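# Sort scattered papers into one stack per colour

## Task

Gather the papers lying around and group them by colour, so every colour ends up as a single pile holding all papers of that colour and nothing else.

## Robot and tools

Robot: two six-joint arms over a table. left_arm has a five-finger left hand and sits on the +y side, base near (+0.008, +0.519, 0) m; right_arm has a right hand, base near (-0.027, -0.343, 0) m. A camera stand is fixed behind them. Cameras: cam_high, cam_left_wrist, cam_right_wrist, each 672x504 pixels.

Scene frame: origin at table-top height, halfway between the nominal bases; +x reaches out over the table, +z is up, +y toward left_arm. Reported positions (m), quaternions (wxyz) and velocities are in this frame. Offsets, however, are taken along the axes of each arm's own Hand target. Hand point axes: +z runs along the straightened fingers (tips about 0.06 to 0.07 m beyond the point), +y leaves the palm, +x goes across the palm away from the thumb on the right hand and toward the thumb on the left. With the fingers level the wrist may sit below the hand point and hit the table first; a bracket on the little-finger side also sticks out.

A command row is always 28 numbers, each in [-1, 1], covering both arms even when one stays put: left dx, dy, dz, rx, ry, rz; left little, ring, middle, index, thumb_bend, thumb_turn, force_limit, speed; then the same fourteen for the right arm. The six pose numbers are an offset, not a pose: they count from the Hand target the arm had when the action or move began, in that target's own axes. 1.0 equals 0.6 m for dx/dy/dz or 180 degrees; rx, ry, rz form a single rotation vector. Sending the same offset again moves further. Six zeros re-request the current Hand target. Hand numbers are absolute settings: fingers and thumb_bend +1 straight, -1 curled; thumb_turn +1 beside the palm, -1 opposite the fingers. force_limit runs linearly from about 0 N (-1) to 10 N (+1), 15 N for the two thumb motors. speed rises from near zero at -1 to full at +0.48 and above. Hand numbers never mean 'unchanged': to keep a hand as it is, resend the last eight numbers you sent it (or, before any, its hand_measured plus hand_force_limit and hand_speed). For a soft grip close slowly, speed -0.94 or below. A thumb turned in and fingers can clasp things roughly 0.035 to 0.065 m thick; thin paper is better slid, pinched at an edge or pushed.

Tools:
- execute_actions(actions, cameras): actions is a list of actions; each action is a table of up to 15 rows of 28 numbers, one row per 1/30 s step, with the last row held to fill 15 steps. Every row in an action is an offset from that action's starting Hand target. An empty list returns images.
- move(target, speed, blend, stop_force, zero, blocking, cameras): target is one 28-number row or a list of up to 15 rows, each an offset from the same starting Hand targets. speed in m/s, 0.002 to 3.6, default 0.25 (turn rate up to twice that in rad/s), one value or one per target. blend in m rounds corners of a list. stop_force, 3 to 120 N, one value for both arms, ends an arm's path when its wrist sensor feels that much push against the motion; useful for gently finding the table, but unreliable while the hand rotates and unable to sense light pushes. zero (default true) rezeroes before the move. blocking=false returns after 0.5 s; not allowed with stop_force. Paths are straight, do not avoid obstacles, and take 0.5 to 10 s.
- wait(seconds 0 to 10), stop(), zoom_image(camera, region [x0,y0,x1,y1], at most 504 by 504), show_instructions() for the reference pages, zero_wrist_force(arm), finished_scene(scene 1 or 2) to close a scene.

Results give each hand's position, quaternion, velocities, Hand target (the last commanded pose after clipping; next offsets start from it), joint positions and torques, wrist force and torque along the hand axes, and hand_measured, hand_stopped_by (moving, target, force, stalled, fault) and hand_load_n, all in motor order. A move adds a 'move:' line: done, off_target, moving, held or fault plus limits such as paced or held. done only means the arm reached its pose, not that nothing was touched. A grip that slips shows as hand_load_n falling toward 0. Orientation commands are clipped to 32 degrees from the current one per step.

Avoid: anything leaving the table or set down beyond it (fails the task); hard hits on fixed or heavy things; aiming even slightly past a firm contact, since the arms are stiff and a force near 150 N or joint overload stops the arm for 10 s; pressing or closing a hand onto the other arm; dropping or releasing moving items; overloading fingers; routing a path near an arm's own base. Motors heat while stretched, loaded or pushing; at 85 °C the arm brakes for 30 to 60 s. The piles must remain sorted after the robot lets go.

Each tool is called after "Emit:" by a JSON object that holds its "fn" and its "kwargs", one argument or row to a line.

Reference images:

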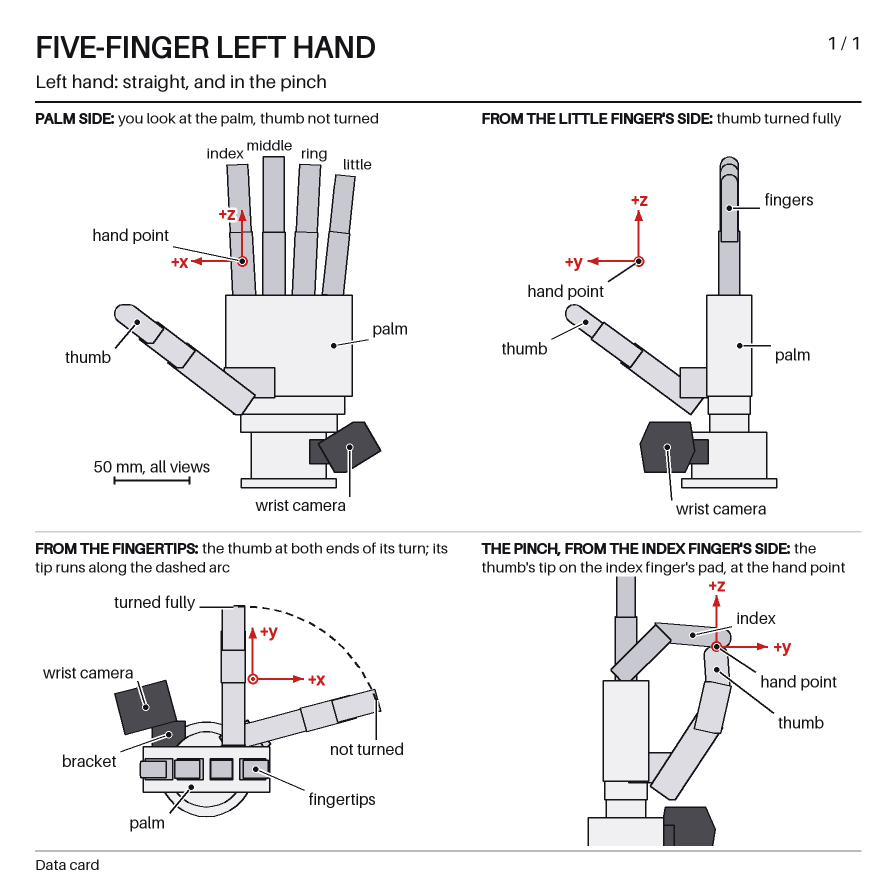

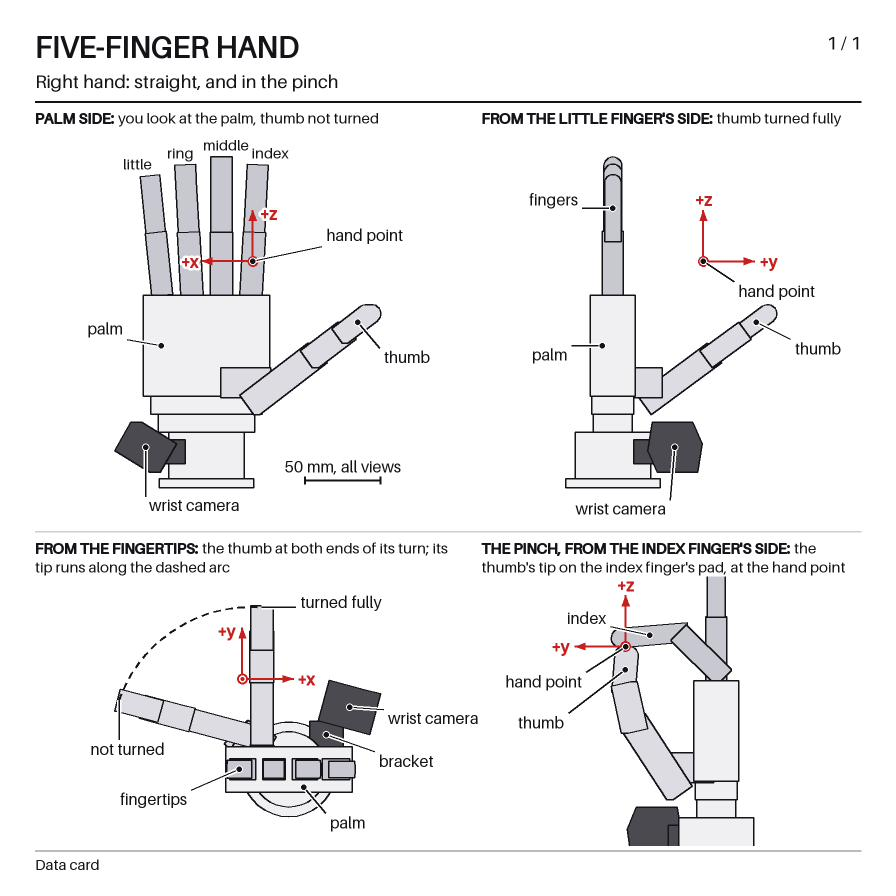

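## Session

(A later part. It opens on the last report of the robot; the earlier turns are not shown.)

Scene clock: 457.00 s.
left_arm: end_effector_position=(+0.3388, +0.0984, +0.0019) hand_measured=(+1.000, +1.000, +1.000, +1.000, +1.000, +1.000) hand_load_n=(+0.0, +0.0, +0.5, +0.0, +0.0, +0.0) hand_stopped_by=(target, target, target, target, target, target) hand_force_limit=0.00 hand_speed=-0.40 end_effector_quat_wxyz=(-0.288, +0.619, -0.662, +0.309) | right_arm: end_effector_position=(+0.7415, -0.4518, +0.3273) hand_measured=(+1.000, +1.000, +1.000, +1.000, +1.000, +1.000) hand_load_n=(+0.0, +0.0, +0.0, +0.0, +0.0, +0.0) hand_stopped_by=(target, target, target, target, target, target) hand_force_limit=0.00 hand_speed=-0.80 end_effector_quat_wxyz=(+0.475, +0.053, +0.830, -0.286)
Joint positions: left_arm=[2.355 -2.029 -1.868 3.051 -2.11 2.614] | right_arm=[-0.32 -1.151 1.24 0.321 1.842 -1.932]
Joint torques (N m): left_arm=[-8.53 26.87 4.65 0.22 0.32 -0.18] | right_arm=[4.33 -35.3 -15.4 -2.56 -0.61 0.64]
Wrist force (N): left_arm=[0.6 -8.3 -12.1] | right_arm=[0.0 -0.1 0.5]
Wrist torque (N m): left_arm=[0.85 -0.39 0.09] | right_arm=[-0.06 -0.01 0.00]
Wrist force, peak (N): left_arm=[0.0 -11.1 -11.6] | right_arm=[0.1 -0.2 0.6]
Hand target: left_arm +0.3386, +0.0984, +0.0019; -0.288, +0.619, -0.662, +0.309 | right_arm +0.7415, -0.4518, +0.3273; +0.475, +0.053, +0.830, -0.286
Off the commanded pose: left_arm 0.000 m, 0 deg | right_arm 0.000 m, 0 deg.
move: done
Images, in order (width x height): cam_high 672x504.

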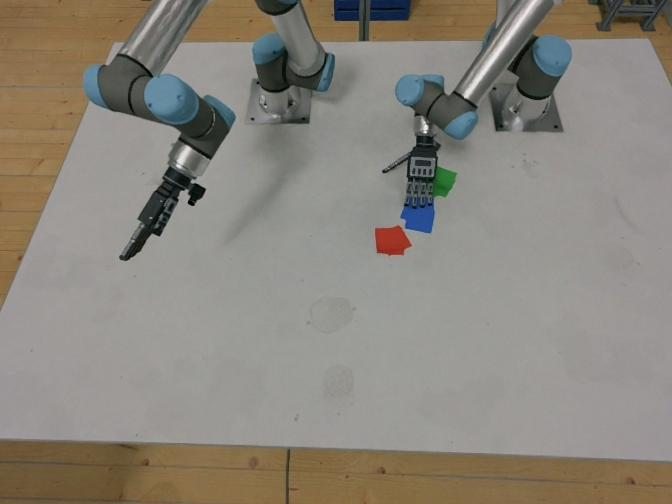

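Emit:
{"fn": "move", "kwargs": {
  "target": [
    [0,-0.0128,-0.0107,0,0,0,1,1,1,1,1,1,0,-0.4,0,0,0,0,0,0,1,1,1,1,1,1,0,-0.8],
    [0,0.0108,-0.0388,0,0,0,1,1,1,1,1,1,0,-0.4,0,0,0,0,0,0,1,1,1,1,1,1,0,-0.8]
  ],
  "speed": 0.06,
  "cameras": ["cam_high","cam_right_wrist"]
}}

Emit:
{"fn": "zoom_image", "kwargs": {
  "camera": "cam_high",
  "region": [380, 160, 460, 240]
}}

Scene clock: 458.90 s.
left_arm: end_effector_position=(+0.3166, +0.0999, +0.0120) hand_measured=(+1.000, +1.000, +1.000, +1.000, +1.000, +1.000) hand_load_n=(+0.0, +0.0, +0.0, +0.0, -0.5, +0.0) hand_stopped_by=(target, target, target, target, target, target) hand_force_limit=0.00 hand_speed=-0.40 end_effector_quat_wxyz=(-0.288, +0.619, -0.662, +0.309) end_effector_velocity=(+0.001, -0.001, +0.001) end_effector_angular_velocity=(+0.000, +0.000, -0.004) | right_arm: end_effector_position=(+0.7415, -0.4518, +0.3273) hand_measured=(+1.000, +1.000, +1.000, +1.000, +1.000, +1.000) hand_load_n=(+0.0, +0.0, +0.0, +0.0, +0.0, +0.0) hand_stopped_by=(target, target, target, target, target, target) hand_force_limit=0.00 hand_speed=-0.80 end_effector_quat_wxyz=(+0.475, +0.053, +0.830, -0.286)
Joint positions: left_arm=[2.316 -1.996 -1.891 3.023 -2.136 2.58] | right_arm=[-0.32 -1.151 1.24 0.321 1.842 -1.932]
Joint velocities: left_arm=[0.003 0.001 0.003 0 0.005 0.006] | right_arm=[within noise]
Joint torques (N m): left_arm=[9.03 24.66 20.35 -1.21 1.77 3.09] | right_arm=[4.48 -35.87 -14.69 -2.56 -0.98 0.52]
Wrist force (N): left_arm=[0.7 -0.6 0.1] | right_arm=[0.0 -0.1 0.4]
Wrist torque (N m): left_arm=[-0.06 -0.12 -0.02] | right_arm=[-0.05 -0.02 0.00]
Wrist force, peak (N): left_arm=[0.4 -11.7 -10.9] | right_arm=[0.0 -0.2 0.7]
Hand target: left_arm +0.3167, +0.0999, +0.0119; -0.288, +0.619, -0.662, +0.309 | right_arm +0.7415, -0.4518, +0.3273; +0.475, +0.053, +0.830, -0.286
Off the commanded pose: left_arm 0.000 m, 0 deg | right_arm 0.000 m, 0 deg.
move: done
Images, in order (width x height): cam_high 672x504, cam_right_wrist 672x504.

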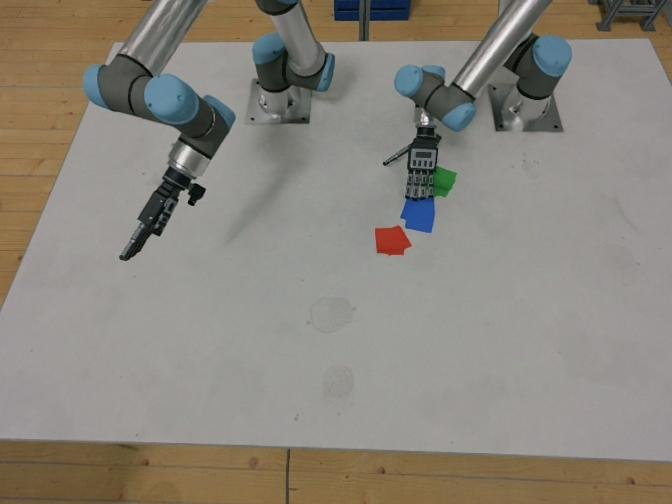

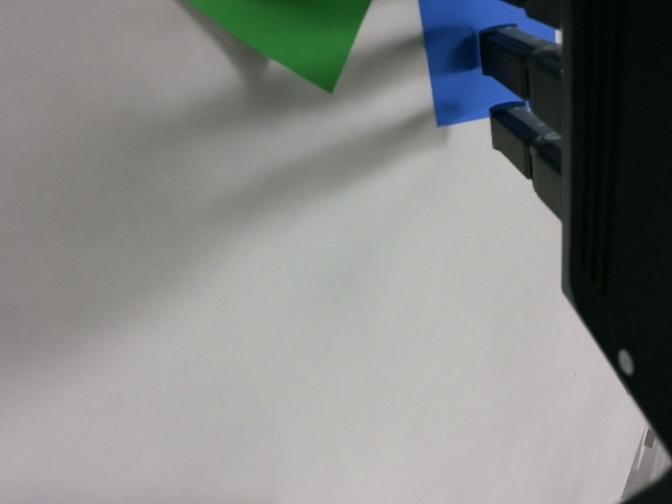

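Scaled by 6.300 from the camera's 672x504 image, which has a finer 960x720 frame.

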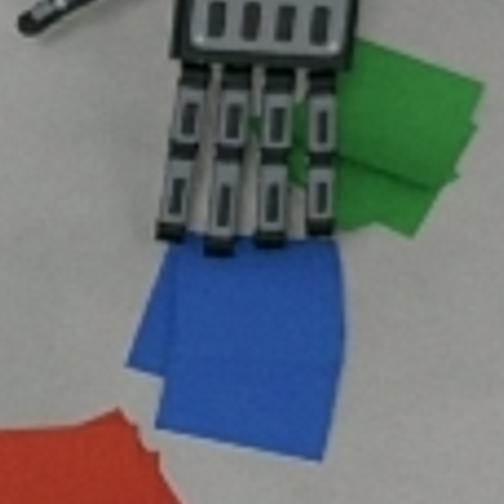

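Emit:
{"fn": "zoom_image", "kwargs": {
  "camera": "cam_high",
  "region": [398, 194, 438, 236]
}}

Scaled by 12.000 from the camera's 672x504 image, which has a finer 960x720 frame.

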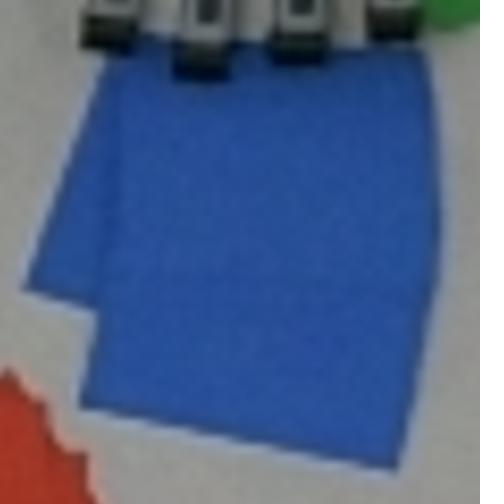

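Emit:
{"fn": "move", "kwargs": {
  "target": [
    [0,-0.0485,-0.0407,0,0,0,1,1,1,1,1,1,0,-0.4,0,0,0,0,0,0,1,1,1,1,1,1,0,-0.8],
    [0.0015,-0.1558,0.0871,0,0,0,1,1,1,1,1,1,0,-0.4,0,0,0,0,0,0,1,1,1,1,1,1,0,-0.8],
    [0.0015,-0.1047,0.1299,0,0,0,1,1,1,1,1,1,0,-0.4,0,0,0,0,0,0,1,1,1,1,1,1,0,-0.8]
  ],
  "speed": 0.1,
  "blend": [0.01,0.01,0],
  "cameras": ["cam_high"]
}}

Emit:
{"fn": "zoom_image", "kwargs": {
  "camera": "cam_high",
  "region": [380, 160, 460, 240]
}}

Scene clock: 463.57 s.
left_arm: end_effector_position=(+0.4164, +0.0922, +0.0100) hand_measured=(+1.000, +1.000, +1.000, +1.000, +1.000, +1.000) hand_load_n=(+0.0, +0.0, +0.0, +0.0, +0.0, +0.0) hand_stopped_by=(target, target, target, target, target, target) hand_force_limit=0.00 hand_speed=-0.40 end_effector_quat_wxyz=(-0.288, +0.619, -0.662, +0.309) | right_arm: end_effector_position=(+0.7415, -0.4518, +0.3273) hand_measured=(+1.000, +1.000, +1.000, +1.000, +1.000, +1.000) hand_load_n=(+0.0, +0.0, +0.0, +0.0, +0.0, +0.0) hand_stopped_by=(target, target, target, target, target, target) hand_force_limit=0.00 hand_speed=-0.80 end_effector_quat_wxyz=(+0.475, +0.053, +0.830, -0.286)
Joint positions: left_arm=[2.469 -2.089 -1.729 3.017 -2.033 2.71] | right_arm=[-0.32 -1.151 1.24 0.321 1.842 -1.932]
Joint torques (N m): left_arm=[-10.36 35.7 22.64 -1.04 -2.83 -1.35] | right_arm=[3.71 -35.35 -14.42 -2.63 -0.69 0.69]
Wrist force (N): left_arm=[0.2 -0.5 -0.1] | right_arm=[-0.1 -0.1 0.5]
Wrist torque (N m): left_arm=[-0.02 -0.04 -0.01] | right_arm=[-0.06 0.00 -0.01]
Wrist force, peak (N): left_arm=[0.5 -1.5 -0.2] | right_arm=[0.0 -0.2 0.7]
Hand target: left_arm +0.4165, +0.0921, +0.0100; -0.288, +0.619, -0.662, +0.309 | right_arm +0.7415, -0.4518, +0.3273; +0.475, +0.053, +0.830, -0.286
Off the commanded pose: left_arm 0.000 m, 0 deg | right_arm 0.000 m, 0 deg.
move: done
Images, in order (width x height): cam_high 672x504.

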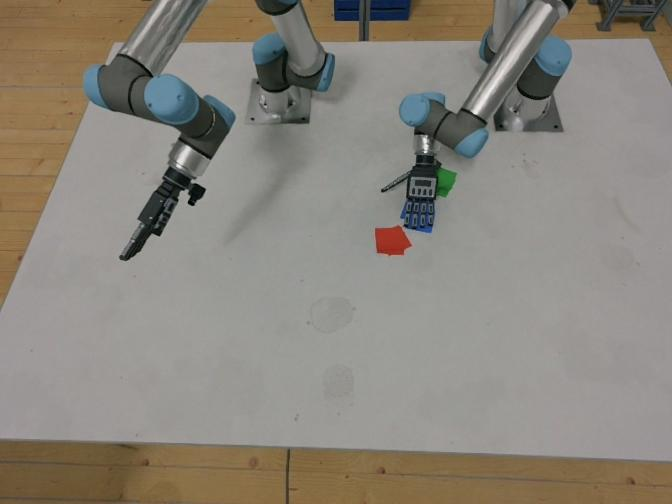

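Scaled by 6.300 from the camera's 672x504 image, which has a finer 960x720 frame.

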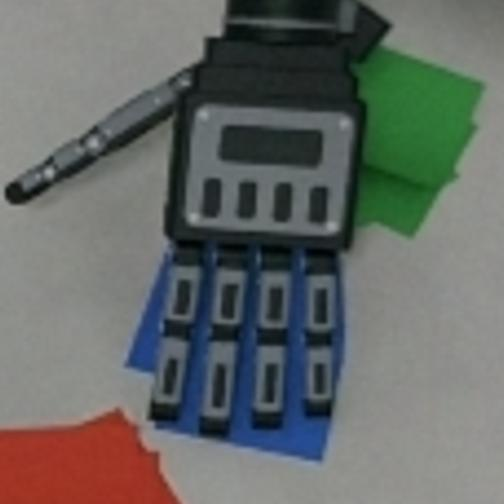

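Emit:
{"fn": "move", "kwargs": {
  "target": [
    [0,0.0128,0.0107,0,0,0,1,1,1,1,1,1,0,-0.4,0,0,0,0,0,0,1,1,1,1,1,1,0,-0.8]
  ],
  "speed": 0.01,
  "stop_force": 5,
  "cameras": []
}}

Emit:
{"fn": "move", "kwargs": {
  "target": [
    [0,0.0005,0.0004,0,0,0,1,1,1,1,1,1,0,-0.4,0,0,0,0,0,0,1,1,1,1,1,1,0,-0.8],
    [0,0.022,-0.0251,0,0,0,1,1,1,1,1,1,0,-0.4,0,0,0,0,0,0,1,1,1,1,1,1,0,-0.8]
  ],
  "speed": 0.02,
  "cameras": ["cam_high"]
}}

Emit:
{"fn": "zoom_image", "kwargs": {
  "camera": "cam_high",
  "region": [380, 160, 460, 240]
}}

Scene clock: 465.57 s.
left_arm: end_effector_position=(+0.4164, +0.0921, +0.0020) hand_measured=(+1.000, +1.000, +1.000, +1.000, +1.000, +1.000) hand_load_n=(+0.0, +0.0, +0.5, +0.0, +0.0, +0.0) hand_stopped_by=(target, target, target, target, target, target) hand_force_limit=0.00 hand_speed=-0.40 end_effector_quat_wxyz=(-0.288, +0.619, -0.662, +0.309) | right_arm: end_effector_position=(+0.7415, -0.4518, +0.3273) hand_measured=(+1.000, +1.000, +1.000, +1.000, +1.000, +1.000) hand_load_n=(+0.0, -0.5, +0.0, +0.0, -0.5, +0.0) hand_stopped_by=(target, target, target, target, target, target) hand_force_limit=0.00 hand_speed=-0.80 end_effector_quat_wxyz=(+0.475, +0.053, +0.830, -0.286)
Joint positions: left_arm=[2.469 -2.101 -1.735 3.035 -2.033 2.71] | right_arm=[-0.32 -1.151 1.24 0.321 1.842 -1.932]
Joint torques (N m): left_arm=[-5.87 38.99 21.02 -2.62 0.53 -0.95] | right_arm=[4.97 -35.84 -14.28 -2.61 -0.71 0.73]
Wrist force (N): left_arm=[0.7 -4.8 -4.1] | right_arm=[0.0 -0.2 0.5]
Wrist torque (N m): left_arm=[0.27 -0.16 0.10] | right_arm=[-0.06 -0.01 -0.01]
Wrist force, peak (N): left_arm=[0.1 -9.0 -10.0] | right_arm=[0.0 -0.2 0.6]
Hand target: left_arm +0.4165, +0.0921, +0.0020; -0.288, +0.619, -0.662, +0.309 (not the last commanded pose) | right_arm +0.7415, -0.4518, +0.3273; +0.475, +0.053, +0.830, -0.286
Off the commanded pose: left_arm 0.002 m, 0 deg | right_arm 0.000 m, 0 deg.
move: contact (left_arm)
No camera images: "cameras" was empty.

Scene clock: 467.37 s.
left_arm: end_effector_position=(+0.3963, +0.0935, +0.0015) hand_measured=(+1.000, +1.000, +1.000, +1.000, +1.000, +1.000) hand_load_n=(+0.0, +0.0, +2.0, +0.0, +0.0, +0.0) hand_stopped_by=(target, target, target, target, target, target) hand_force_limit=0.00 hand_speed=-0.40 end_effector_quat_wxyz=(-0.288, +0.619, -0.662, +0.309) | right_arm: end_effector_position=(+0.7415, -0.4518, +0.3273) hand_measured=(+1.000, +1.000, +1.000, +1.000, +1.000, +1.000) hand_load_n=(+0.5, +0.0, +0.0, +0.0, +0.0, +0.0) hand_stopped_by=(target, target, target, target, target, target) hand_force_limit=0.00 hand_speed=-0.80 end_effector_quat_wxyz=(+0.475, +0.053, +0.830, -0.286)
Joint positions: left_arm=[2.442 -2.081 -1.773 3.043 -2.052 2.688] | right_arm=[-0.32 -1.151 1.24 0.321 1.842 -1.932]
Joint torques (N m): left_arm=[7.53 23.26 16.22 -1.93 0.88 0.52] | right_arm=[4.46 -35.46 -14.74 -2.59 -0.51 0.63]
Wrist force (N): left_arm=[0.4 -14.4 -3.2] | right_arm=[-0.1 -0.1 0.5]
Wrist torque (N m): left_arm=[0.52 -0.17 0.35] | right_arm=[-0.06 0.00 -0.01]
Wrist force, peak (N): left_arm=[0.5 -16.0 -3.6] | right_arm=[0.0 0.0 0.6]
Hand target: left_arm +0.3965, +0.0935, +0.0015; -0.288, +0.619, -0.662, +0.309 | right_arm +0.7415, -0.4518, +0.3273; +0.475, +0.053, +0.830, -0.286
Off the commanded pose: left_arm 0.000 m, 0 deg | right_arm 0.000 m, 0 deg.
move: done
Images, in order (width x height): cam_high 672x504.

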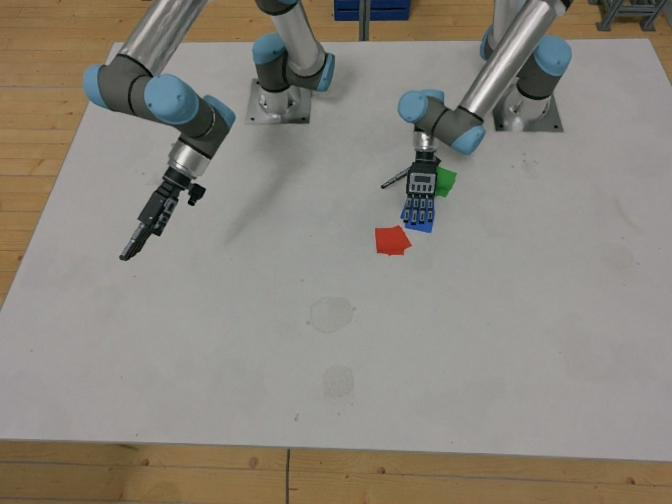

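Scaled by 6.300 from the camera's 672x504 image, which has a finer 960x720 frame.

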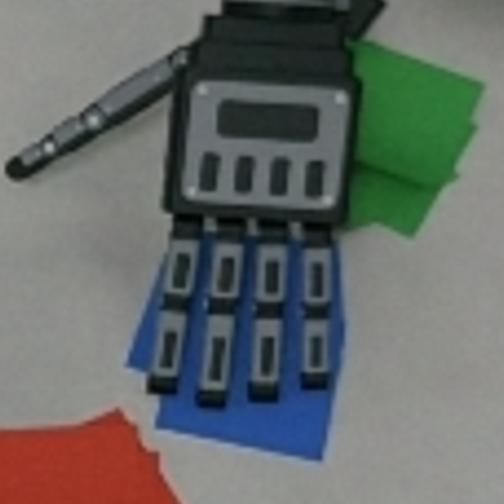

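Emit:
{"fn": "move", "kwargs": {
  "target": [
    [0,-0.0639,-0.0535,0,0,0,1,1,1,1,1,1,0,-0.4,0,0,0,0,0,0,1,1,1,1,1,1,0,-0.8],
    [0.2,-0.0639,-0.0535,0,0,0,1,1,1,0.8,1,-1,0,-0.4,0,0,0,0,0,0,1,1,1,1,1,1,0,-0.8]
  ],
  "speed": 0.12,
  "cameras": ["cam_high"]
}}

Emit:
{"fn": "zoom_image", "kwargs": {
  "camera": "cam_high",
  "region": [392, 188, 440, 236]
}}

Scene clock: 471.70 s.
left_arm: end_effector_position=(+0.3883, -0.0262, +0.0516) hand_measured=(+1.000, +1.000, +1.000, +0.800, +1.000, -1.000) hand_load_n=(+0.0, +0.0, +0.0, +0.0, +0.0, +0.0) hand_stopped_by=(target, target, target, target, target, target) hand_force_limit=0.00 hand_speed=-0.40 end_effector_quat_wxyz=(-0.288, +0.619, -0.662, +0.309) | right_arm: end_effector_position=(+0.7415, -0.4518, +0.3273) hand_measured=(+1.000, +1.000, +1.000, +1.000, +1.000, +1.000) hand_load_n=(+0.0, +0.0, +0.0, +0.0, +0.0, +0.0) hand_stopped_by=(target, target, target, target, target, target) hand_force_limit=0.00 hand_speed=-0.80 end_effector_quat_wxyz=(+0.475, +0.053, +0.830, -0.286)
Joint positions: left_arm=[2.259 -2.242 -1.36 2.709 -2.172 2.528] | right_arm=[-0.32 -1.151 1.24 0.321 1.842 -1.932]
Joint torques (N m): left_arm=[10.22 38.11 21.9 -1.77 -1.1 2.9] | right_arm=[4.67 -35.39 -15.31 -2.78 -0.68 0.65]
Wrist force (N): left_arm=[0.6 0.2 0.2] | right_arm=[0.0 -0.2 0.5]
Wrist torque (N m): left_arm=[0.03 -0.13 -0.10] | right_arm=[-0.07 -0.02 0.00]
Wrist force, peak (N): left_arm=[0.2 -14.0 -3.5] | right_arm=[0.0 -0.1 0.7]
Hand target: left_arm +0.3883, -0.0262, +0.0516; -0.288, +0.619, -0.662, +0.309 | right_arm +0.7415, -0.4518, +0.3273; +0.475, +0.053, +0.830, -0.286
Off the commanded pose: left_arm 0.000 m, 0 deg | right_arm 0.000 m, 0 deg.
move: done
Images, in order (width x height): cam_high 672x504.

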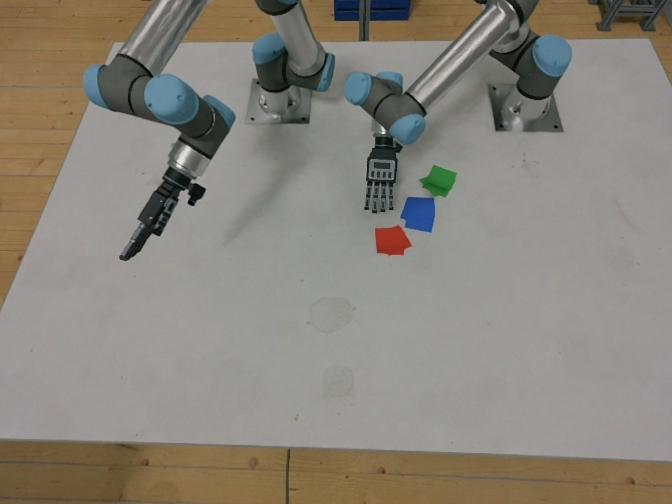

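Scaled by 10.500 from the camera's 672x504 image, which has a finer 960x720 frame.

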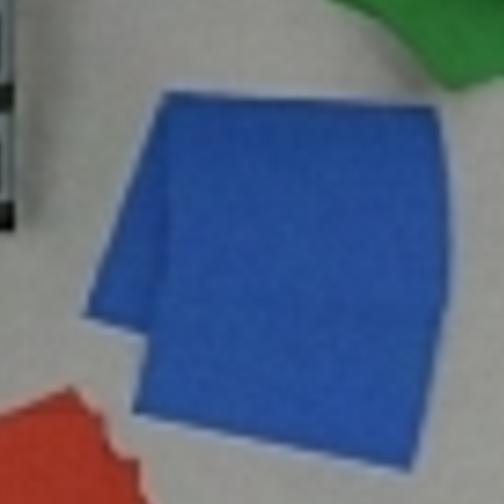

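Emit:
{"fn": "move", "kwargs": {
  "target": [
    [-0.2496,-0.1007,0.12,0.0206,0.0340,0.0286,1,1,1,0.25,1,1,0,-0.4,0,0,0,0,0,0,1,1,1,1,1,1,0,-0.8]
  ],
  "speed": 0.12,
  "cameras": ["cam_right_wrist"]
}}

Emit:
{"fn": "move", "kwargs": {
  "target": [
    [0,0.0322,0.0237,0,0,0,1,1,1,0.25,1,1,0,-0.4,0,0,0,0,0,0,1,1,1,1,1,1,0,-0.8]
  ],
  "speed": 0.06,
  "cameras": ["cam_high","cam_right_wrist"]
}}

Emit:
{"fn": "zoom_image", "kwargs": {
  "camera": "cam_high",
  "region": [380, 160, 460, 240]
}}

Scene clock: 474.53 s.
left_arm: end_effector_position=(+0.4923, +0.1168, +0.0516) hand_measured=(+1.000, +1.000, +1.000, +0.250, +1.000, +1.000) hand_load_n=(+0.0, +0.0, +0.0, +0.0, +0.0, -0.5) hand_stopped_by=(target, target, target, target, target, target) hand_force_limit=0.00 hand_speed=-0.40 end_effector_quat_wxyz=(+0.286, -0.561, +0.693, -0.350) | right_arm: end_effector_position=(+0.7415, -0.4518, +0.3273) hand_measured=(+1.000, +1.000, +1.000, +1.000, +1.000, +1.000) hand_load_n=(+0.0, +0.0, +0.0, +0.0, +0.0, +0.0) hand_stopped_by=(target, target, target, target, target, target) hand_force_limit=0.00 hand_speed=-0.80 end_effector_quat_wxyz=(+0.475, +0.053, +0.830, -0.286)
Joint positions: left_arm=[2.644 -2.026 -1.702 3.072 -1.819 2.959] | right_arm=[-0.32 -1.151 1.24 0.321 1.842 -1.932]
Joint torques (N m): left_arm=[1.62 27.94 24.06 -0.88 -0.1 0.12] | right_arm=[4.27 -35.27 -15.14 -2.61 -0.76 0.65]
Wrist force (N): left_arm=[0.4 -0.2 0.0] | right_arm=[0.0 -0.2 0.3]
Wrist torque (N m): left_arm=[0.00 -0.04 0.05] | right_arm=[-0.06 -0.02 0.00]
Wrist force, peak (N): left_arm=[1.8 0.3 -0.2] | right_arm=[-0.1 -0.2 0.7]
Hand target: left_arm +0.4923, +0.1168, +0.0516; +0.286, -0.561, +0.693, -0.350 | right_arm +0.7415, -0.4518, +0.3273; +0.475, +0.053, +0.830, -0.286
Off the commanded pose: left_arm 0.000 m, 0 deg | right_arm 0.000 m, 0 deg.
move: done
Images, in order (width x height): cam_right_wrist 672x504.

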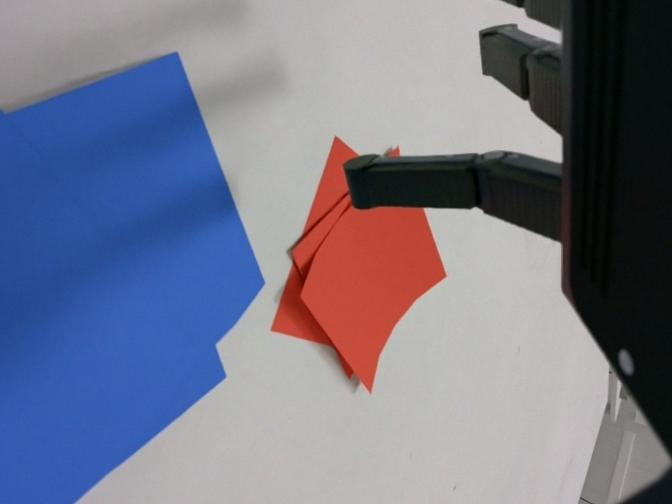

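Scene clock: 475.30 s.
left_arm: end_effector_position=(+0.4923, +0.1169, +0.0274) hand_measured=(+1.000, +1.000, +1.000, +0.250, +1.000, +1.000) hand_load_n=(+0.5, +0.0, +0.0, +0.0, +0.0, +0.0) hand_stopped_by=(target, target, target, target, target, target) hand_force_limit=0.00 hand_speed=-0.40 end_effector_quat_wxyz=(+0.286, -0.561, +0.693, -0.350) end_effector_velocity=(+0.000, +0.000, +0.002) end_effector_angular_velocity=(+0.000, +0.001, +0.000) | right_arm: end_effector_position=(+0.7415, -0.4518, +0.3273) hand_measured=(+1.000, +1.000, +1.000, +1.000, +1.000, +1.000) hand_load_n=(+0.0, +0.5, +0.0, +0.0, +0.0, +0.0) hand_stopped_by=(target, target, target, target, target, target) hand_force_limit=0.00 hand_speed=-0.80 end_effector_quat_wxyz=(+0.475, +0.053, +0.830, -0.286)
Joint positions: left_arm=[2.645 -2.059 -1.725 3.127 -1.819 2.96] | right_arm=[-0.32 -1.151 1.24 0.321 1.842 -1.932]
Joint velocities: left_arm=[0 0.003 0.002 -0.006 0 0] | right_arm=[within noise]
Joint torques (N m): left_arm=[10.62 41.6 24.55 -2.18 2.08 2.99] | right_arm=[4.57 -35.84 -14.46 -2.64 -0.72 0.55]
Wrist force (N): left_arm=[0.3 -0.2 -0.1] | right_arm=[0.1 -0.1 0.4]
Wrist torque (N m): left_arm=[0.02 -0.04 0.03] | right_arm=[-0.06 -0.03 0.00]
Wrist force, peak (N): left_arm=[0.3 -1.0 -0.3] | right_arm=[0.1 -0.3 0.5]
Hand target: left_arm +0.4924, +0.1169, +0.0276; +0.286, -0.561, +0.693, -0.350 | right_arm +0.7415, -0.4518, +0.3273; +0.475, +0.053, +0.830, -0.286
Off the commanded pose: left_arm 0.000 m, 0 deg | right_arm 0.000 m, 0 deg.
move: done
Images, in order (width x height): cam_high 672x504, cam_right_wrist 672x504.

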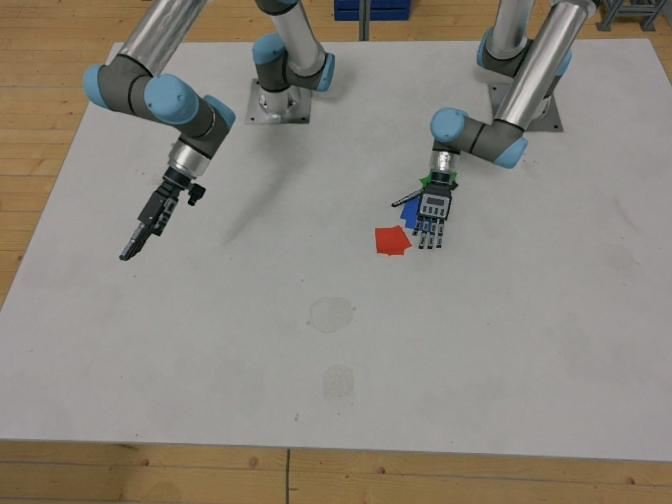

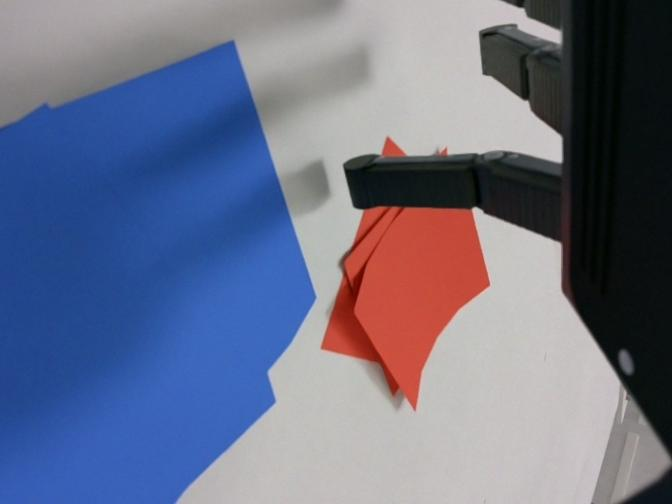

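Scaled by 6.300 from the camera's 672x504 image, which has a finer 960x720 frame.

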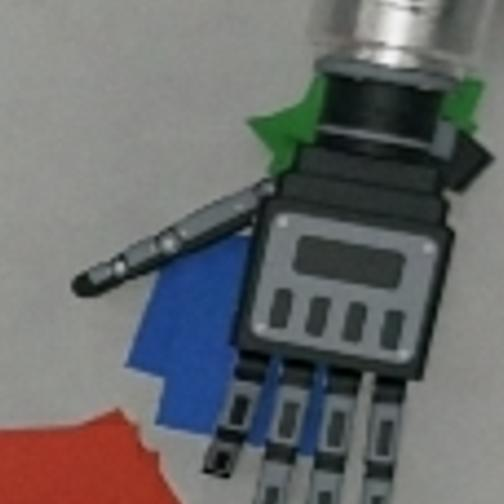

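Emit:
{"fn": "move", "kwargs": {
  "target": [
    [0,0.0118,-0.0161,0,0,0,1,1,1,0.25,1,1,0,-0.4,0,0,0,0,0,0,1,1,1,1,1,1,0,-0.8]
  ],
  "speed": 0.05,
  "cameras": []
}}

Emit:
{"fn": "move", "kwargs": {
  "target": [
    [0,0.0134,0.0099,0,0,0,1,1,1,0.25,1,1,0,-0.4,0,0,0,0,0,0,1,1,1,1,1,1,0,-0.8]
  ],
  "speed": 0.008,
  "stop_force": 3,
  "cameras": ["cam_right_wrist"]
}}

Scene clock: 476.30 s.
left_arm: end_effector_position=(+0.4806, +0.1193, +0.0276) hand_measured=(+1.000, +1.000, +1.000, +0.250, +1.000, +1.000) hand_load_n=(+0.0, +0.0, +0.0, +0.0, +0.0, +0.0) hand_stopped_by=(target, target, target, target, target, target) hand_force_limit=0.00 hand_speed=-0.40 end_effector_quat_wxyz=(+0.286, -0.561, +0.693, -0.350) | right_arm: end_effector_position=(+0.7415, -0.4518, +0.3273) hand_measured=(+1.000, +1.000, +1.000, +1.000, +1.000, +1.000) hand_load_n=(+0.0, +0.5, +0.0, +0.0, +0.0, +0.0) hand_stopped_by=(target, target, target, target, target, target) hand_force_limit=0.00 hand_speed=-0.80 end_effector_quat_wxyz=(+0.475, +0.053, +0.830, -0.286)
Joint positions: left_arm=[2.636 -2.039 -1.756 3.138 -1.825 2.954] | right_arm=[-0.32 -1.151 1.24 0.321 1.842 -1.932]
Joint torques (N m): left_arm=[2.82 26.82 24.85 -1.16 -0.76 -0.61] | right_arm=[5.31 -35.91 -15.11 -2.82 -0.69 0.59]
Wrist force (N): left_arm=[0.4 -0.3 0.0] | right_arm=[0.0 -0.2 0.5]
Wrist torque (N m): left_arm=[0.00 -0.05 0.05] | right_arm=[-0.07 -0.01 -0.01]
Wrist force, peak (N): left_arm=[0.6 -0.2 -0.1] | right_arm=[-0.2 -0.2 0.6]
Hand target: left_arm +0.4807, +0.1193, +0.0276; +0.286, -0.561, +0.693, -0.350 | right_arm +0.7415, -0.4518, +0.3273; +0.475, +0.053, +0.830, -0.286
Off the commanded pose: left_arm 0.000 m, 0 deg | right_arm 0.000 m, 0 deg.
move: done
No camera images: "cameras" was empty.

Scene clock: 478.30 s.
left_arm: end_effector_position=(+0.4807, +0.1194, +0.0198) hand_measured=(+1.000, +1.000, +1.000, +0.250, +1.000, +1.000) hand_load_n=(+0.0, +0.0, -0.5, -0.5, +0.0, +0.0) hand_stopped_by=(target, target, target, target, target, target) hand_force_limit=0.00 hand_speed=-0.40 end_effector_quat_wxyz=(+0.286, -0.561, +0.693, -0.350) | right_arm: end_effector_position=(+0.7415, -0.4518, +0.3273) hand_measured=(+1.000, +1.000, +1.000, +1.000, +1.000, +1.000) hand_load_n=(+0.0, +0.0, +0.0, +0.0, +0.0, -0.5) hand_stopped_by=(target, target, target, target, target, target) hand_force_limit=0.00 hand_speed=-0.80 end_effector_quat_wxyz=(+0.475, +0.053, +0.830, -0.286)
Joint positions: left_arm=[2.636 -2.051 -1.762 3.156 -1.825 2.954] | right_arm=[-0.32 -1.151 1.24 0.321 1.842 -1.932]
Joint torques (N m): left_arm=[8.27 38.57 22.29 -2.14 2.05 2.88] | right_arm=[5.59 -35.89 -14.37 -2.61 -0.76 0.74]
Wrist force (N): left_arm=[0.5 -3.8 -2.7] | right_arm=[0.1 -0.2 0.4]
Wrist torque (N m): left_arm=[0.05 -0.07 0.06] | right_arm=[-0.06 -0.04 0.01]
Wrist force, peak (N): left_arm=[-0.1 -8.1 -5.8] | right_arm=[0.0 -0.2 0.6]
Hand target: left_arm +0.4807, +0.1194, +0.0198; +0.286, -0.561, +0.693, -0.350 (not the last commanded pose) | right_arm +0.7415, -0.4518, +0.3273; +0.475, +0.053, +0.830, -0.286
Off the commanded pose: left_arm 0.002 m, 0 deg | right_arm 0.000 m, 0 deg.
move: contact (left_arm)
Images, in order (width x height): cam_right_wrist 672x504.

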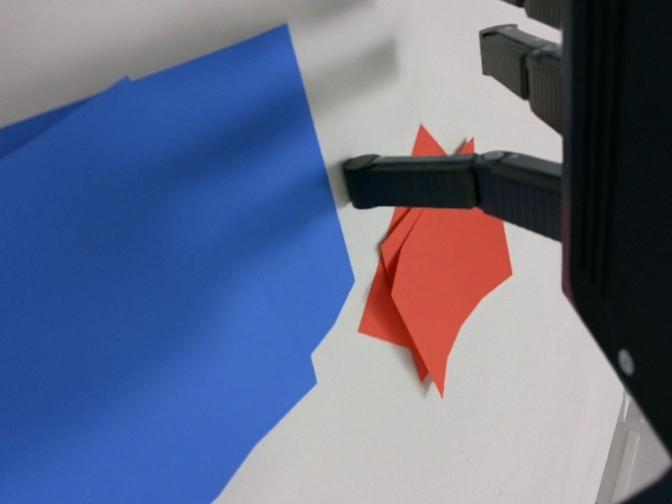

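Emit:
{"fn": "move", "kwargs": {
  "target": [
    [0,0.0194,-0.0264,0,0,0,1,1,1,0.25,1,1,0,-0.4,0,0,0,0,0,0,1,1,1,1,1,1,0,-0.8]
  ],
  "speed": 0.02,
  "cameras": ["cam_right_wrist"]
}}

Scene clock: 479.63 s.
left_arm: end_effector_position=(+0.4613, +0.1234, +0.0198) hand_measured=(+1.000, +1.000, +1.000, +0.250, +1.000, +1.000) hand_load_n=(+0.0, +0.0, -0.5, +1.5, +0.0, +0.0) hand_stopped_by=(target, target, target, target, target, target) hand_force_limit=0.00 hand_speed=-0.40 end_effector_quat_wxyz=(+0.286, -0.561, +0.693, -0.350) | right_arm: end_effector_position=(+0.7415, -0.4518, +0.3273) hand_measured=(+1.000, +1.000, +1.000, +1.000, +1.000, +1.000) hand_load_n=(+0.0, +0.0, +0.0, +0.0, +0.0, -0.5) hand_stopped_by=(target, target, target, target, target, target) hand_force_limit=0.00 hand_speed=-0.80 end_effector_quat_wxyz=(+0.475, +0.053, +0.830, -0.286)
Joint positions: left_arm=[2.622 -2.02 -1.813 3.173 -1.837 2.945] | right_arm=[-0.32 -1.151 1.24 0.321 1.842 -1.932]
Joint torques (N m): left_arm=[0.34 24.74 20.84 -0.93 -1.04 -0.87] | right_arm=[4.61 -36.18 -15.15 -2.82 -0.6 0.56]
Wrist force (N): left_arm=[0.5 -2.2 0.0] | right_arm=[0.0 -0.2 0.4]
Wrist torque (N m): left_arm=[0.01 -0.07 0.05] | right_arm=[-0.07 -0.02 0.00]
Wrist force, peak (N): left_arm=[0.5 -4.0 -2.8] | right_arm=[0.0 -0.2 0.6]
Hand target: left_arm +0.4615, +0.1234, +0.0198; +0.286, -0.561, +0.693, -0.350 | right_arm +0.7415, -0.4518, +0.3273; +0.475, +0.053, +0.830, -0.286
Off the commanded pose: left_arm 0.000 m, 0 deg | right_arm 0.000 m, 0 deg.
move: done
Images, in order (width x height): cam_right_wrist 672x504.

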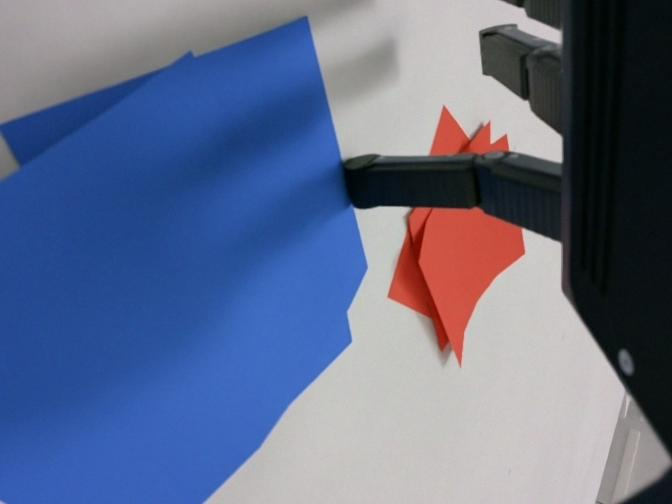

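Emit:
{"fn": "move", "kwargs": {
  "target": [
    [0,0.0183,-0.0255,0,0,0,1,1,1,0.25,1,1,0,-0.4,0,0,0,0,0,0,1,1,1,1,1,1,0,-0.8]
  ],
  "speed": 0.02,
  "cameras": ["cam_right_wrist","cam_high"]
}}

Scene clock: 480.93 s.
left_arm: end_effector_position=(+0.4429, +0.1273, +0.0200) hand_measured=(+1.000, +1.000, +1.000, +0.250, +1.000, +1.000) hand_load_n=(+0.0, +0.0, +0.0, -0.5, +0.0, +0.0) hand_stopped_by=(target, target, target, target, target, target) hand_force_limit=0.00 hand_speed=-0.40 end_effector_quat_wxyz=(+0.286, -0.561, +0.693, -0.350) | right_arm: end_effector_position=(+0.7415, -0.4518, +0.3273) hand_measured=(+1.000, +1.000, +1.000, +1.000, +1.000, +1.000) hand_load_n=(+0.0, +0.0, +0.0, +0.0, +0.0, +0.0) hand_stopped_by=(target, target, target, target, target, target) hand_force_limit=0.00 hand_speed=-0.80 end_effector_quat_wxyz=(+0.475, +0.053, +0.830, -0.286)
Joint positions: left_arm=[2.607 -1.991 -1.86 3.188 -1.848 2.936] | right_arm=[-0.32 -1.151 1.24 0.321 1.842 -1.932]
Joint torques (N m): left_arm=[2.19 25.3 23.16 -0.11 -1 -1] | right_arm=[4.98 -35.62 -15.59 -2.61 -0.61 0.55]
Wrist force (N): left_arm=[0.4 0.1 0.1] | right_arm=[-0.1 -0.3 0.4]
Wrist torque (N m): left_arm=[0.04 -0.02 0.01] | right_arm=[-0.09 0.00 -0.02]
Wrist force, peak (N): left_arm=[0.9 -4.0 -0.2] | right_arm=[0.0 -0.3 0.6]
Hand target: left_arm +0.4430, +0.1273, +0.0200; +0.286, -0.561, +0.693, -0.350 | right_arm +0.7415, -0.4518, +0.3273; +0.475, +0.053, +0.830, -0.286
Off the commanded pose: left_arm 0.000 m, 0 deg | right_arm 0.000 m, 0 deg.
move: done
Images, in order (width x height): cam_high 672x504, cam_right_wrist 672x504.

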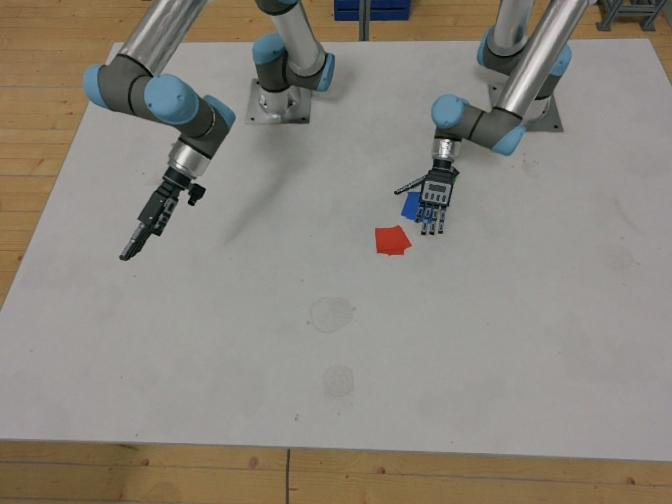

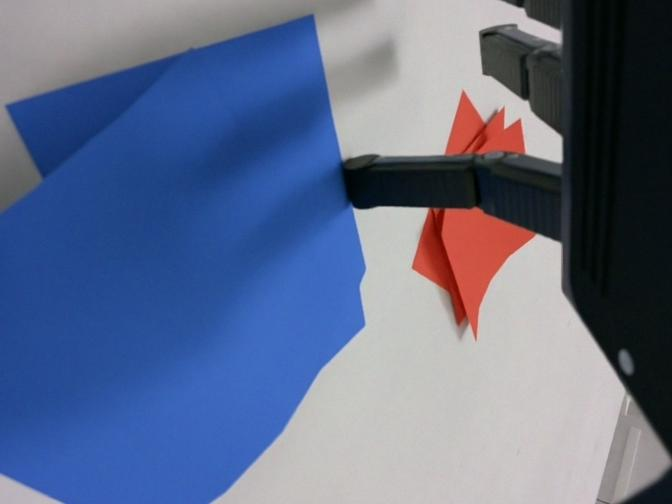

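Emit:
{"fn": "move", "kwargs": {
  "target": [
    [0,-0.03,-0.0221,0,0,0,1,1,1,0.25,1,1,0,-0.4,0,0,0,0,0,0,1,1,1,1,1,1,0,-0.8],
    [0.2,-0.06,-0.0442,0,0,0,1,1,1,1,1,1,0,-0.4,0,0,0,0,0,0,1,1,1,1,1,1,0,-0.8]
  ],
  "speed": 0.12,
  "cameras": ["cam_high","cam_right_wrist"]
}}

Emit:
{"fn": "zoom_image", "kwargs": {
  "camera": "cam_high",
  "region": [392, 188, 440, 236]
}}

Scene clock: 483.90 s.
left_arm: end_effector_position=(+0.4181, +0.0097, +0.0642) hand_measured=(+1.000, +1.000, +1.000, +1.000, +1.000, +1.000) hand_load_n=(+0.0, +0.0, +0.0, +0.0, +0.0, +0.0) hand_stopped_by=(target, target, target, target, target, target) hand_force_limit=0.00 hand_speed=-0.40 end_effector_quat_wxyz=(+0.286, -0.561, +0.693, -0.350) | right_arm: end_effector_position=(+0.7415, -0.4518, +0.3273) hand_measured=(+1.000, +1.000, +1.000, +1.000, +1.000, +1.000) hand_load_n=(+0.0, +0.0, +0.0, +0.0, +0.0, -0.5) hand_stopped_by=(target, target, target, target, target, target) hand_force_limit=0.00 hand_speed=-0.80 end_effector_quat_wxyz=(+0.475, +0.053, +0.830, -0.286)
Joint positions: left_arm=[2.369 -2.112 -1.538 2.929 -2.032 2.773] | right_arm=[-0.32 -1.151 1.24 0.321 1.842 -1.932]
Joint torques (N m): left_arm=[5.51 38.73 24.52 -1.99 1.4 2.94] | right_arm=[4.75 -35.6 -15.44 -2.76 -0.67 0.46]
Wrist force (N): left_arm=[0.4 0.0 0.5] | right_arm=[0.0 -0.3 0.4]
Wrist torque (N m): left_arm=[0.03 -0.07 -0.13] | right_arm=[-0.08 -0.01 -0.01]
Wrist force, peak (N): left_arm=[1.5 -0.2 0.0] | right_arm=[-0.1 -0.2 0.7]
Hand target: left_arm +0.4181, +0.0098, +0.0642; +0.286, -0.561, +0.693, -0.350 | right_arm +0.7415, -0.4518, +0.3273; +0.475, +0.053, +0.830, -0.286
Off the commanded pose: left_arm 0.000 m, 0 deg | right_arm 0.000 m, 0 deg.
move: done
Images, in order (width x height): cam_high 672x504, cam_right_wrist 672x504.

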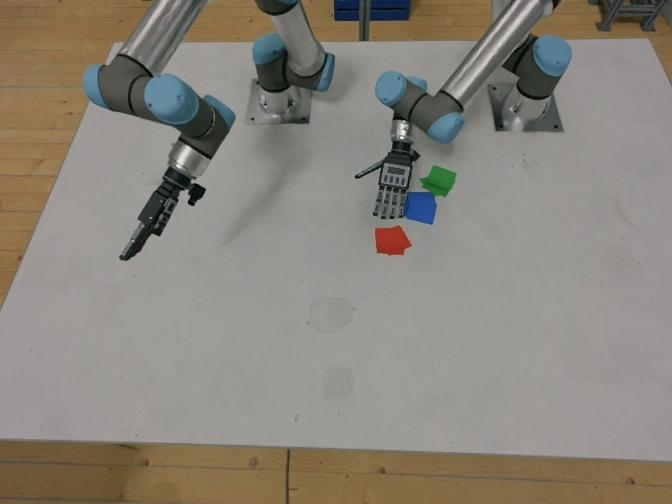

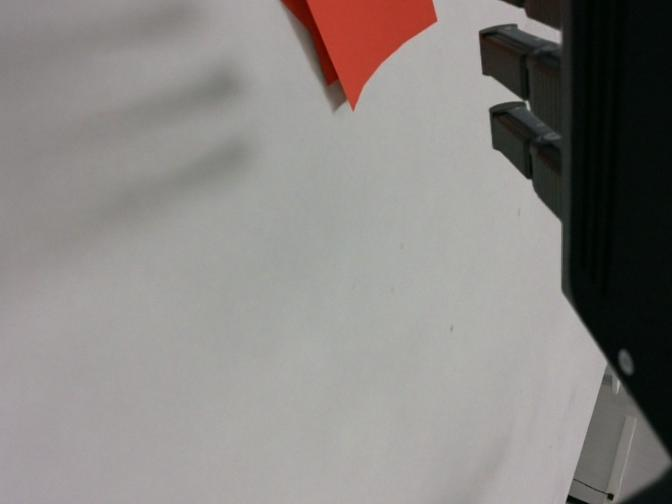

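Scaled by 10.500 from the camera's 672x504 image, which has a finer 960x720 frame.

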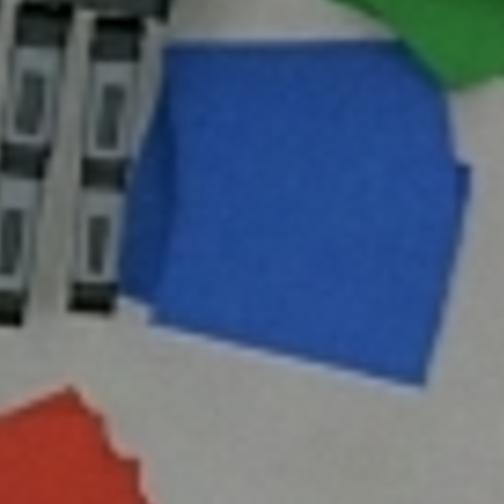

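Emit:
{"fn": "move", "kwargs": {
  "target": [
    [-0.163,0.1164,-0.1585,0,-0.0313,-0.023,1,1,1,0.25,1,1,0,-0.4,0,0,0,0,0,0,1,1,1,1,1,1,0,-0.8]
  ],
  "speed": 0.12,
  "cameras": []
}}

Emit:
{"fn": "move", "kwargs": {
  "target": [
    [0,0.0456,0.0335,0,0,0,1,1,1,0.25,1,1,0,-0.4,0,0,0,0,0,0,1,1,1,1,1,1,0,-0.8]
  ],
  "speed": 0.06,
  "cameras": ["cam_high","cam_right_wrist"]
}}

Emit:
{"fn": "zoom_image", "kwargs": {
  "camera": "cam_high",
  "region": [392, 178, 440, 226]
}}

Scene clock: 486.33 s.
left_arm: end_effector_position=(+0.3229, +0.1297, +0.0646) hand_measured=(+1.000, +1.000, +1.000, +0.250, +1.000, +1.000) hand_load_n=(+0.0, +0.0, +0.0, +0.5, +0.0, +0.0) hand_stopped_by=(target, target, target, target, target, target) hand_force_limit=0.00 hand_speed=-0.40 end_effector_quat_wxyz=(-0.307, +0.602, -0.658, +0.332) | right_arm: end_effector_position=(+0.7415, -0.4518, +0.3273) hand_measured=(+1.000, +1.000, +1.000, +1.000, +1.000, +1.000) hand_load_n=(+0.0, +0.0, +0.0, +0.0, +0.0, +0.0) hand_stopped_by=(target, target, target, target, target, target) hand_force_limit=0.00 hand_speed=-0.80 end_effector_quat_wxyz=(+0.475, +0.053, +0.830, -0.286)
Joint positions: left_arm=[2.364 -1.837 -1.962 3.03 -2.125 2.675] | right_arm=[-0.32 -1.151 1.24 0.321 1.842 -1.932]
Joint torques (N m): left_arm=[-0.82 26.87 11.69 -2.37 1.94 2.99] | right_arm=[4.38 -35.13 -14.16 -2.68 -0.54 0.56]
Wrist force (N): left_arm=[0.0 -0.1 0.2] | right_arm=[-0.2 -0.2 0.4]
Wrist torque (N m): left_arm=[0.02 0.00 -0.08] | right_arm=[-0.07 0.01 -0.01]
Wrist force, peak (N): left_arm=[1.2 -0.5 1.1] | right_arm=[0.2 -0.2 0.6]
Hand target: left_arm +0.3229, +0.1298, +0.0645; +0.307, -0.602, +0.658, -0.332 | right_arm +0.7415, -0.4518, +0.3273; +0.475, +0.053, +0.830, -0.286
Off the commanded pose: left_arm 0.000 m, 0 deg | right_arm 0.000 m, 0 deg.
move: done
No camera images: "cameras" was empty.

Scene clock: 487.23 s.
left_arm: end_effector_position=(+0.3229, +0.1300, +0.0305) hand_measured=(+1.000, +1.000, +1.000, +0.250, +1.000, +1.000) hand_load_n=(+0.0, +0.0, +0.0, +0.0, +0.0, +0.0) hand_stopped_by=(target, target, target, target, target, target) hand_force_limit=0.00 hand_speed=-0.40 end_effector_quat_wxyz=(-0.307, +0.602, -0.658, +0.332) | right_arm: end_effector_position=(+0.7415, -0.4518, +0.3273) hand_measured=(+1.000, +1.000, +1.000, +1.000, +1.000, +1.000) hand_load_n=(+0.0, +0.0, +0.0, +0.0, +0.0, -0.5) hand_stopped_by=(target, target, target, target, target, target) hand_force_limit=0.00 hand_speed=-0.80 end_effector_quat_wxyz=(+0.475, +0.053, +0.830, -0.286)
Joint positions: left_arm=[2.365 -1.893 -1.996 3.121 -2.125 2.675] | right_arm=[-0.32 -1.151 1.24 0.321 1.842 -1.932]
Joint torques (N m): left_arm=[10.43 33.41 22.13 -2.39 1.89 2.89] | right_arm=[5.52 -35.03 -15.07 -2.74 -0.68 0.49]
Wrist force (N): left_arm=[-0.1 0.0 0.3] | right_arm=[0.1 -0.1 0.6]
Wrist torque (N m): left_arm=[0.04 0.01 -0.14] | right_arm=[-0.07 -0.03 0.00]
Wrist force, peak (N): left_arm=[0.3 -0.9 -0.4] | right_arm=[-0.1 -0.2 0.6]
Hand target: left_arm +0.3229, +0.1299, +0.0306; +0.307, -0.602, +0.658, -0.332 | right_arm +0.7415, -0.4518, +0.3273; +0.475, +0.053, +0.830, -0.286
Off the commanded pose: left_arm 0.000 m, 0 deg | right_arm 0.000 m, 0 deg.
move: done
Images, in order (width x height): cam_high 672x504, cam_right_wrist 672x504.

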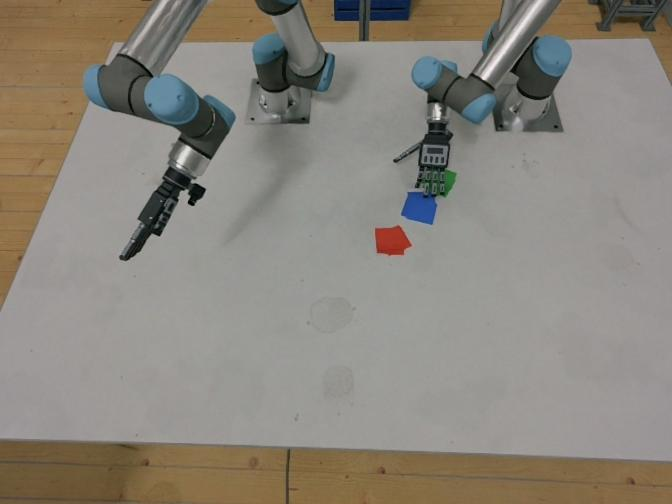

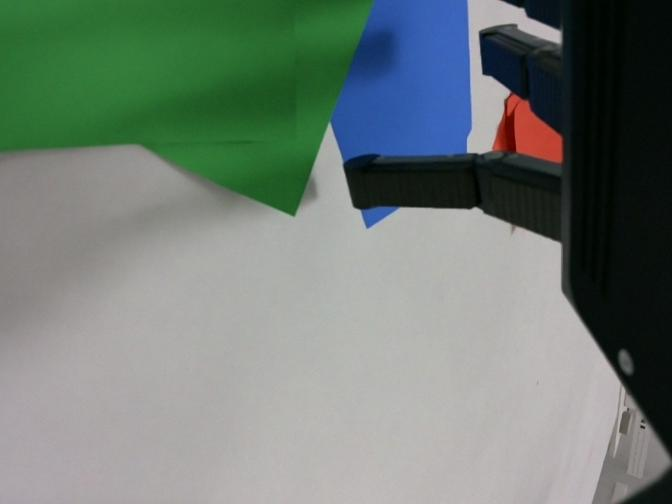

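Scaled by 10.500 from the camera's 672x504 image, which has a finer 960x720 frame.

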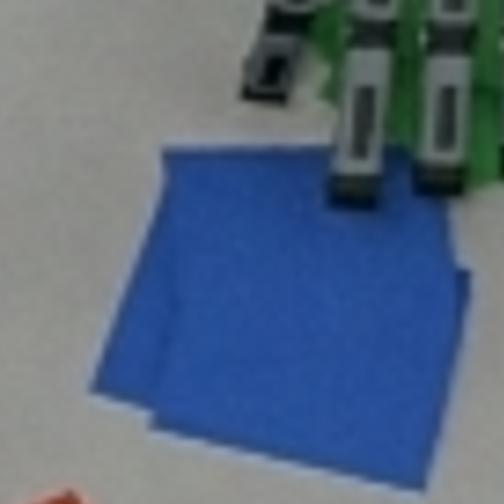

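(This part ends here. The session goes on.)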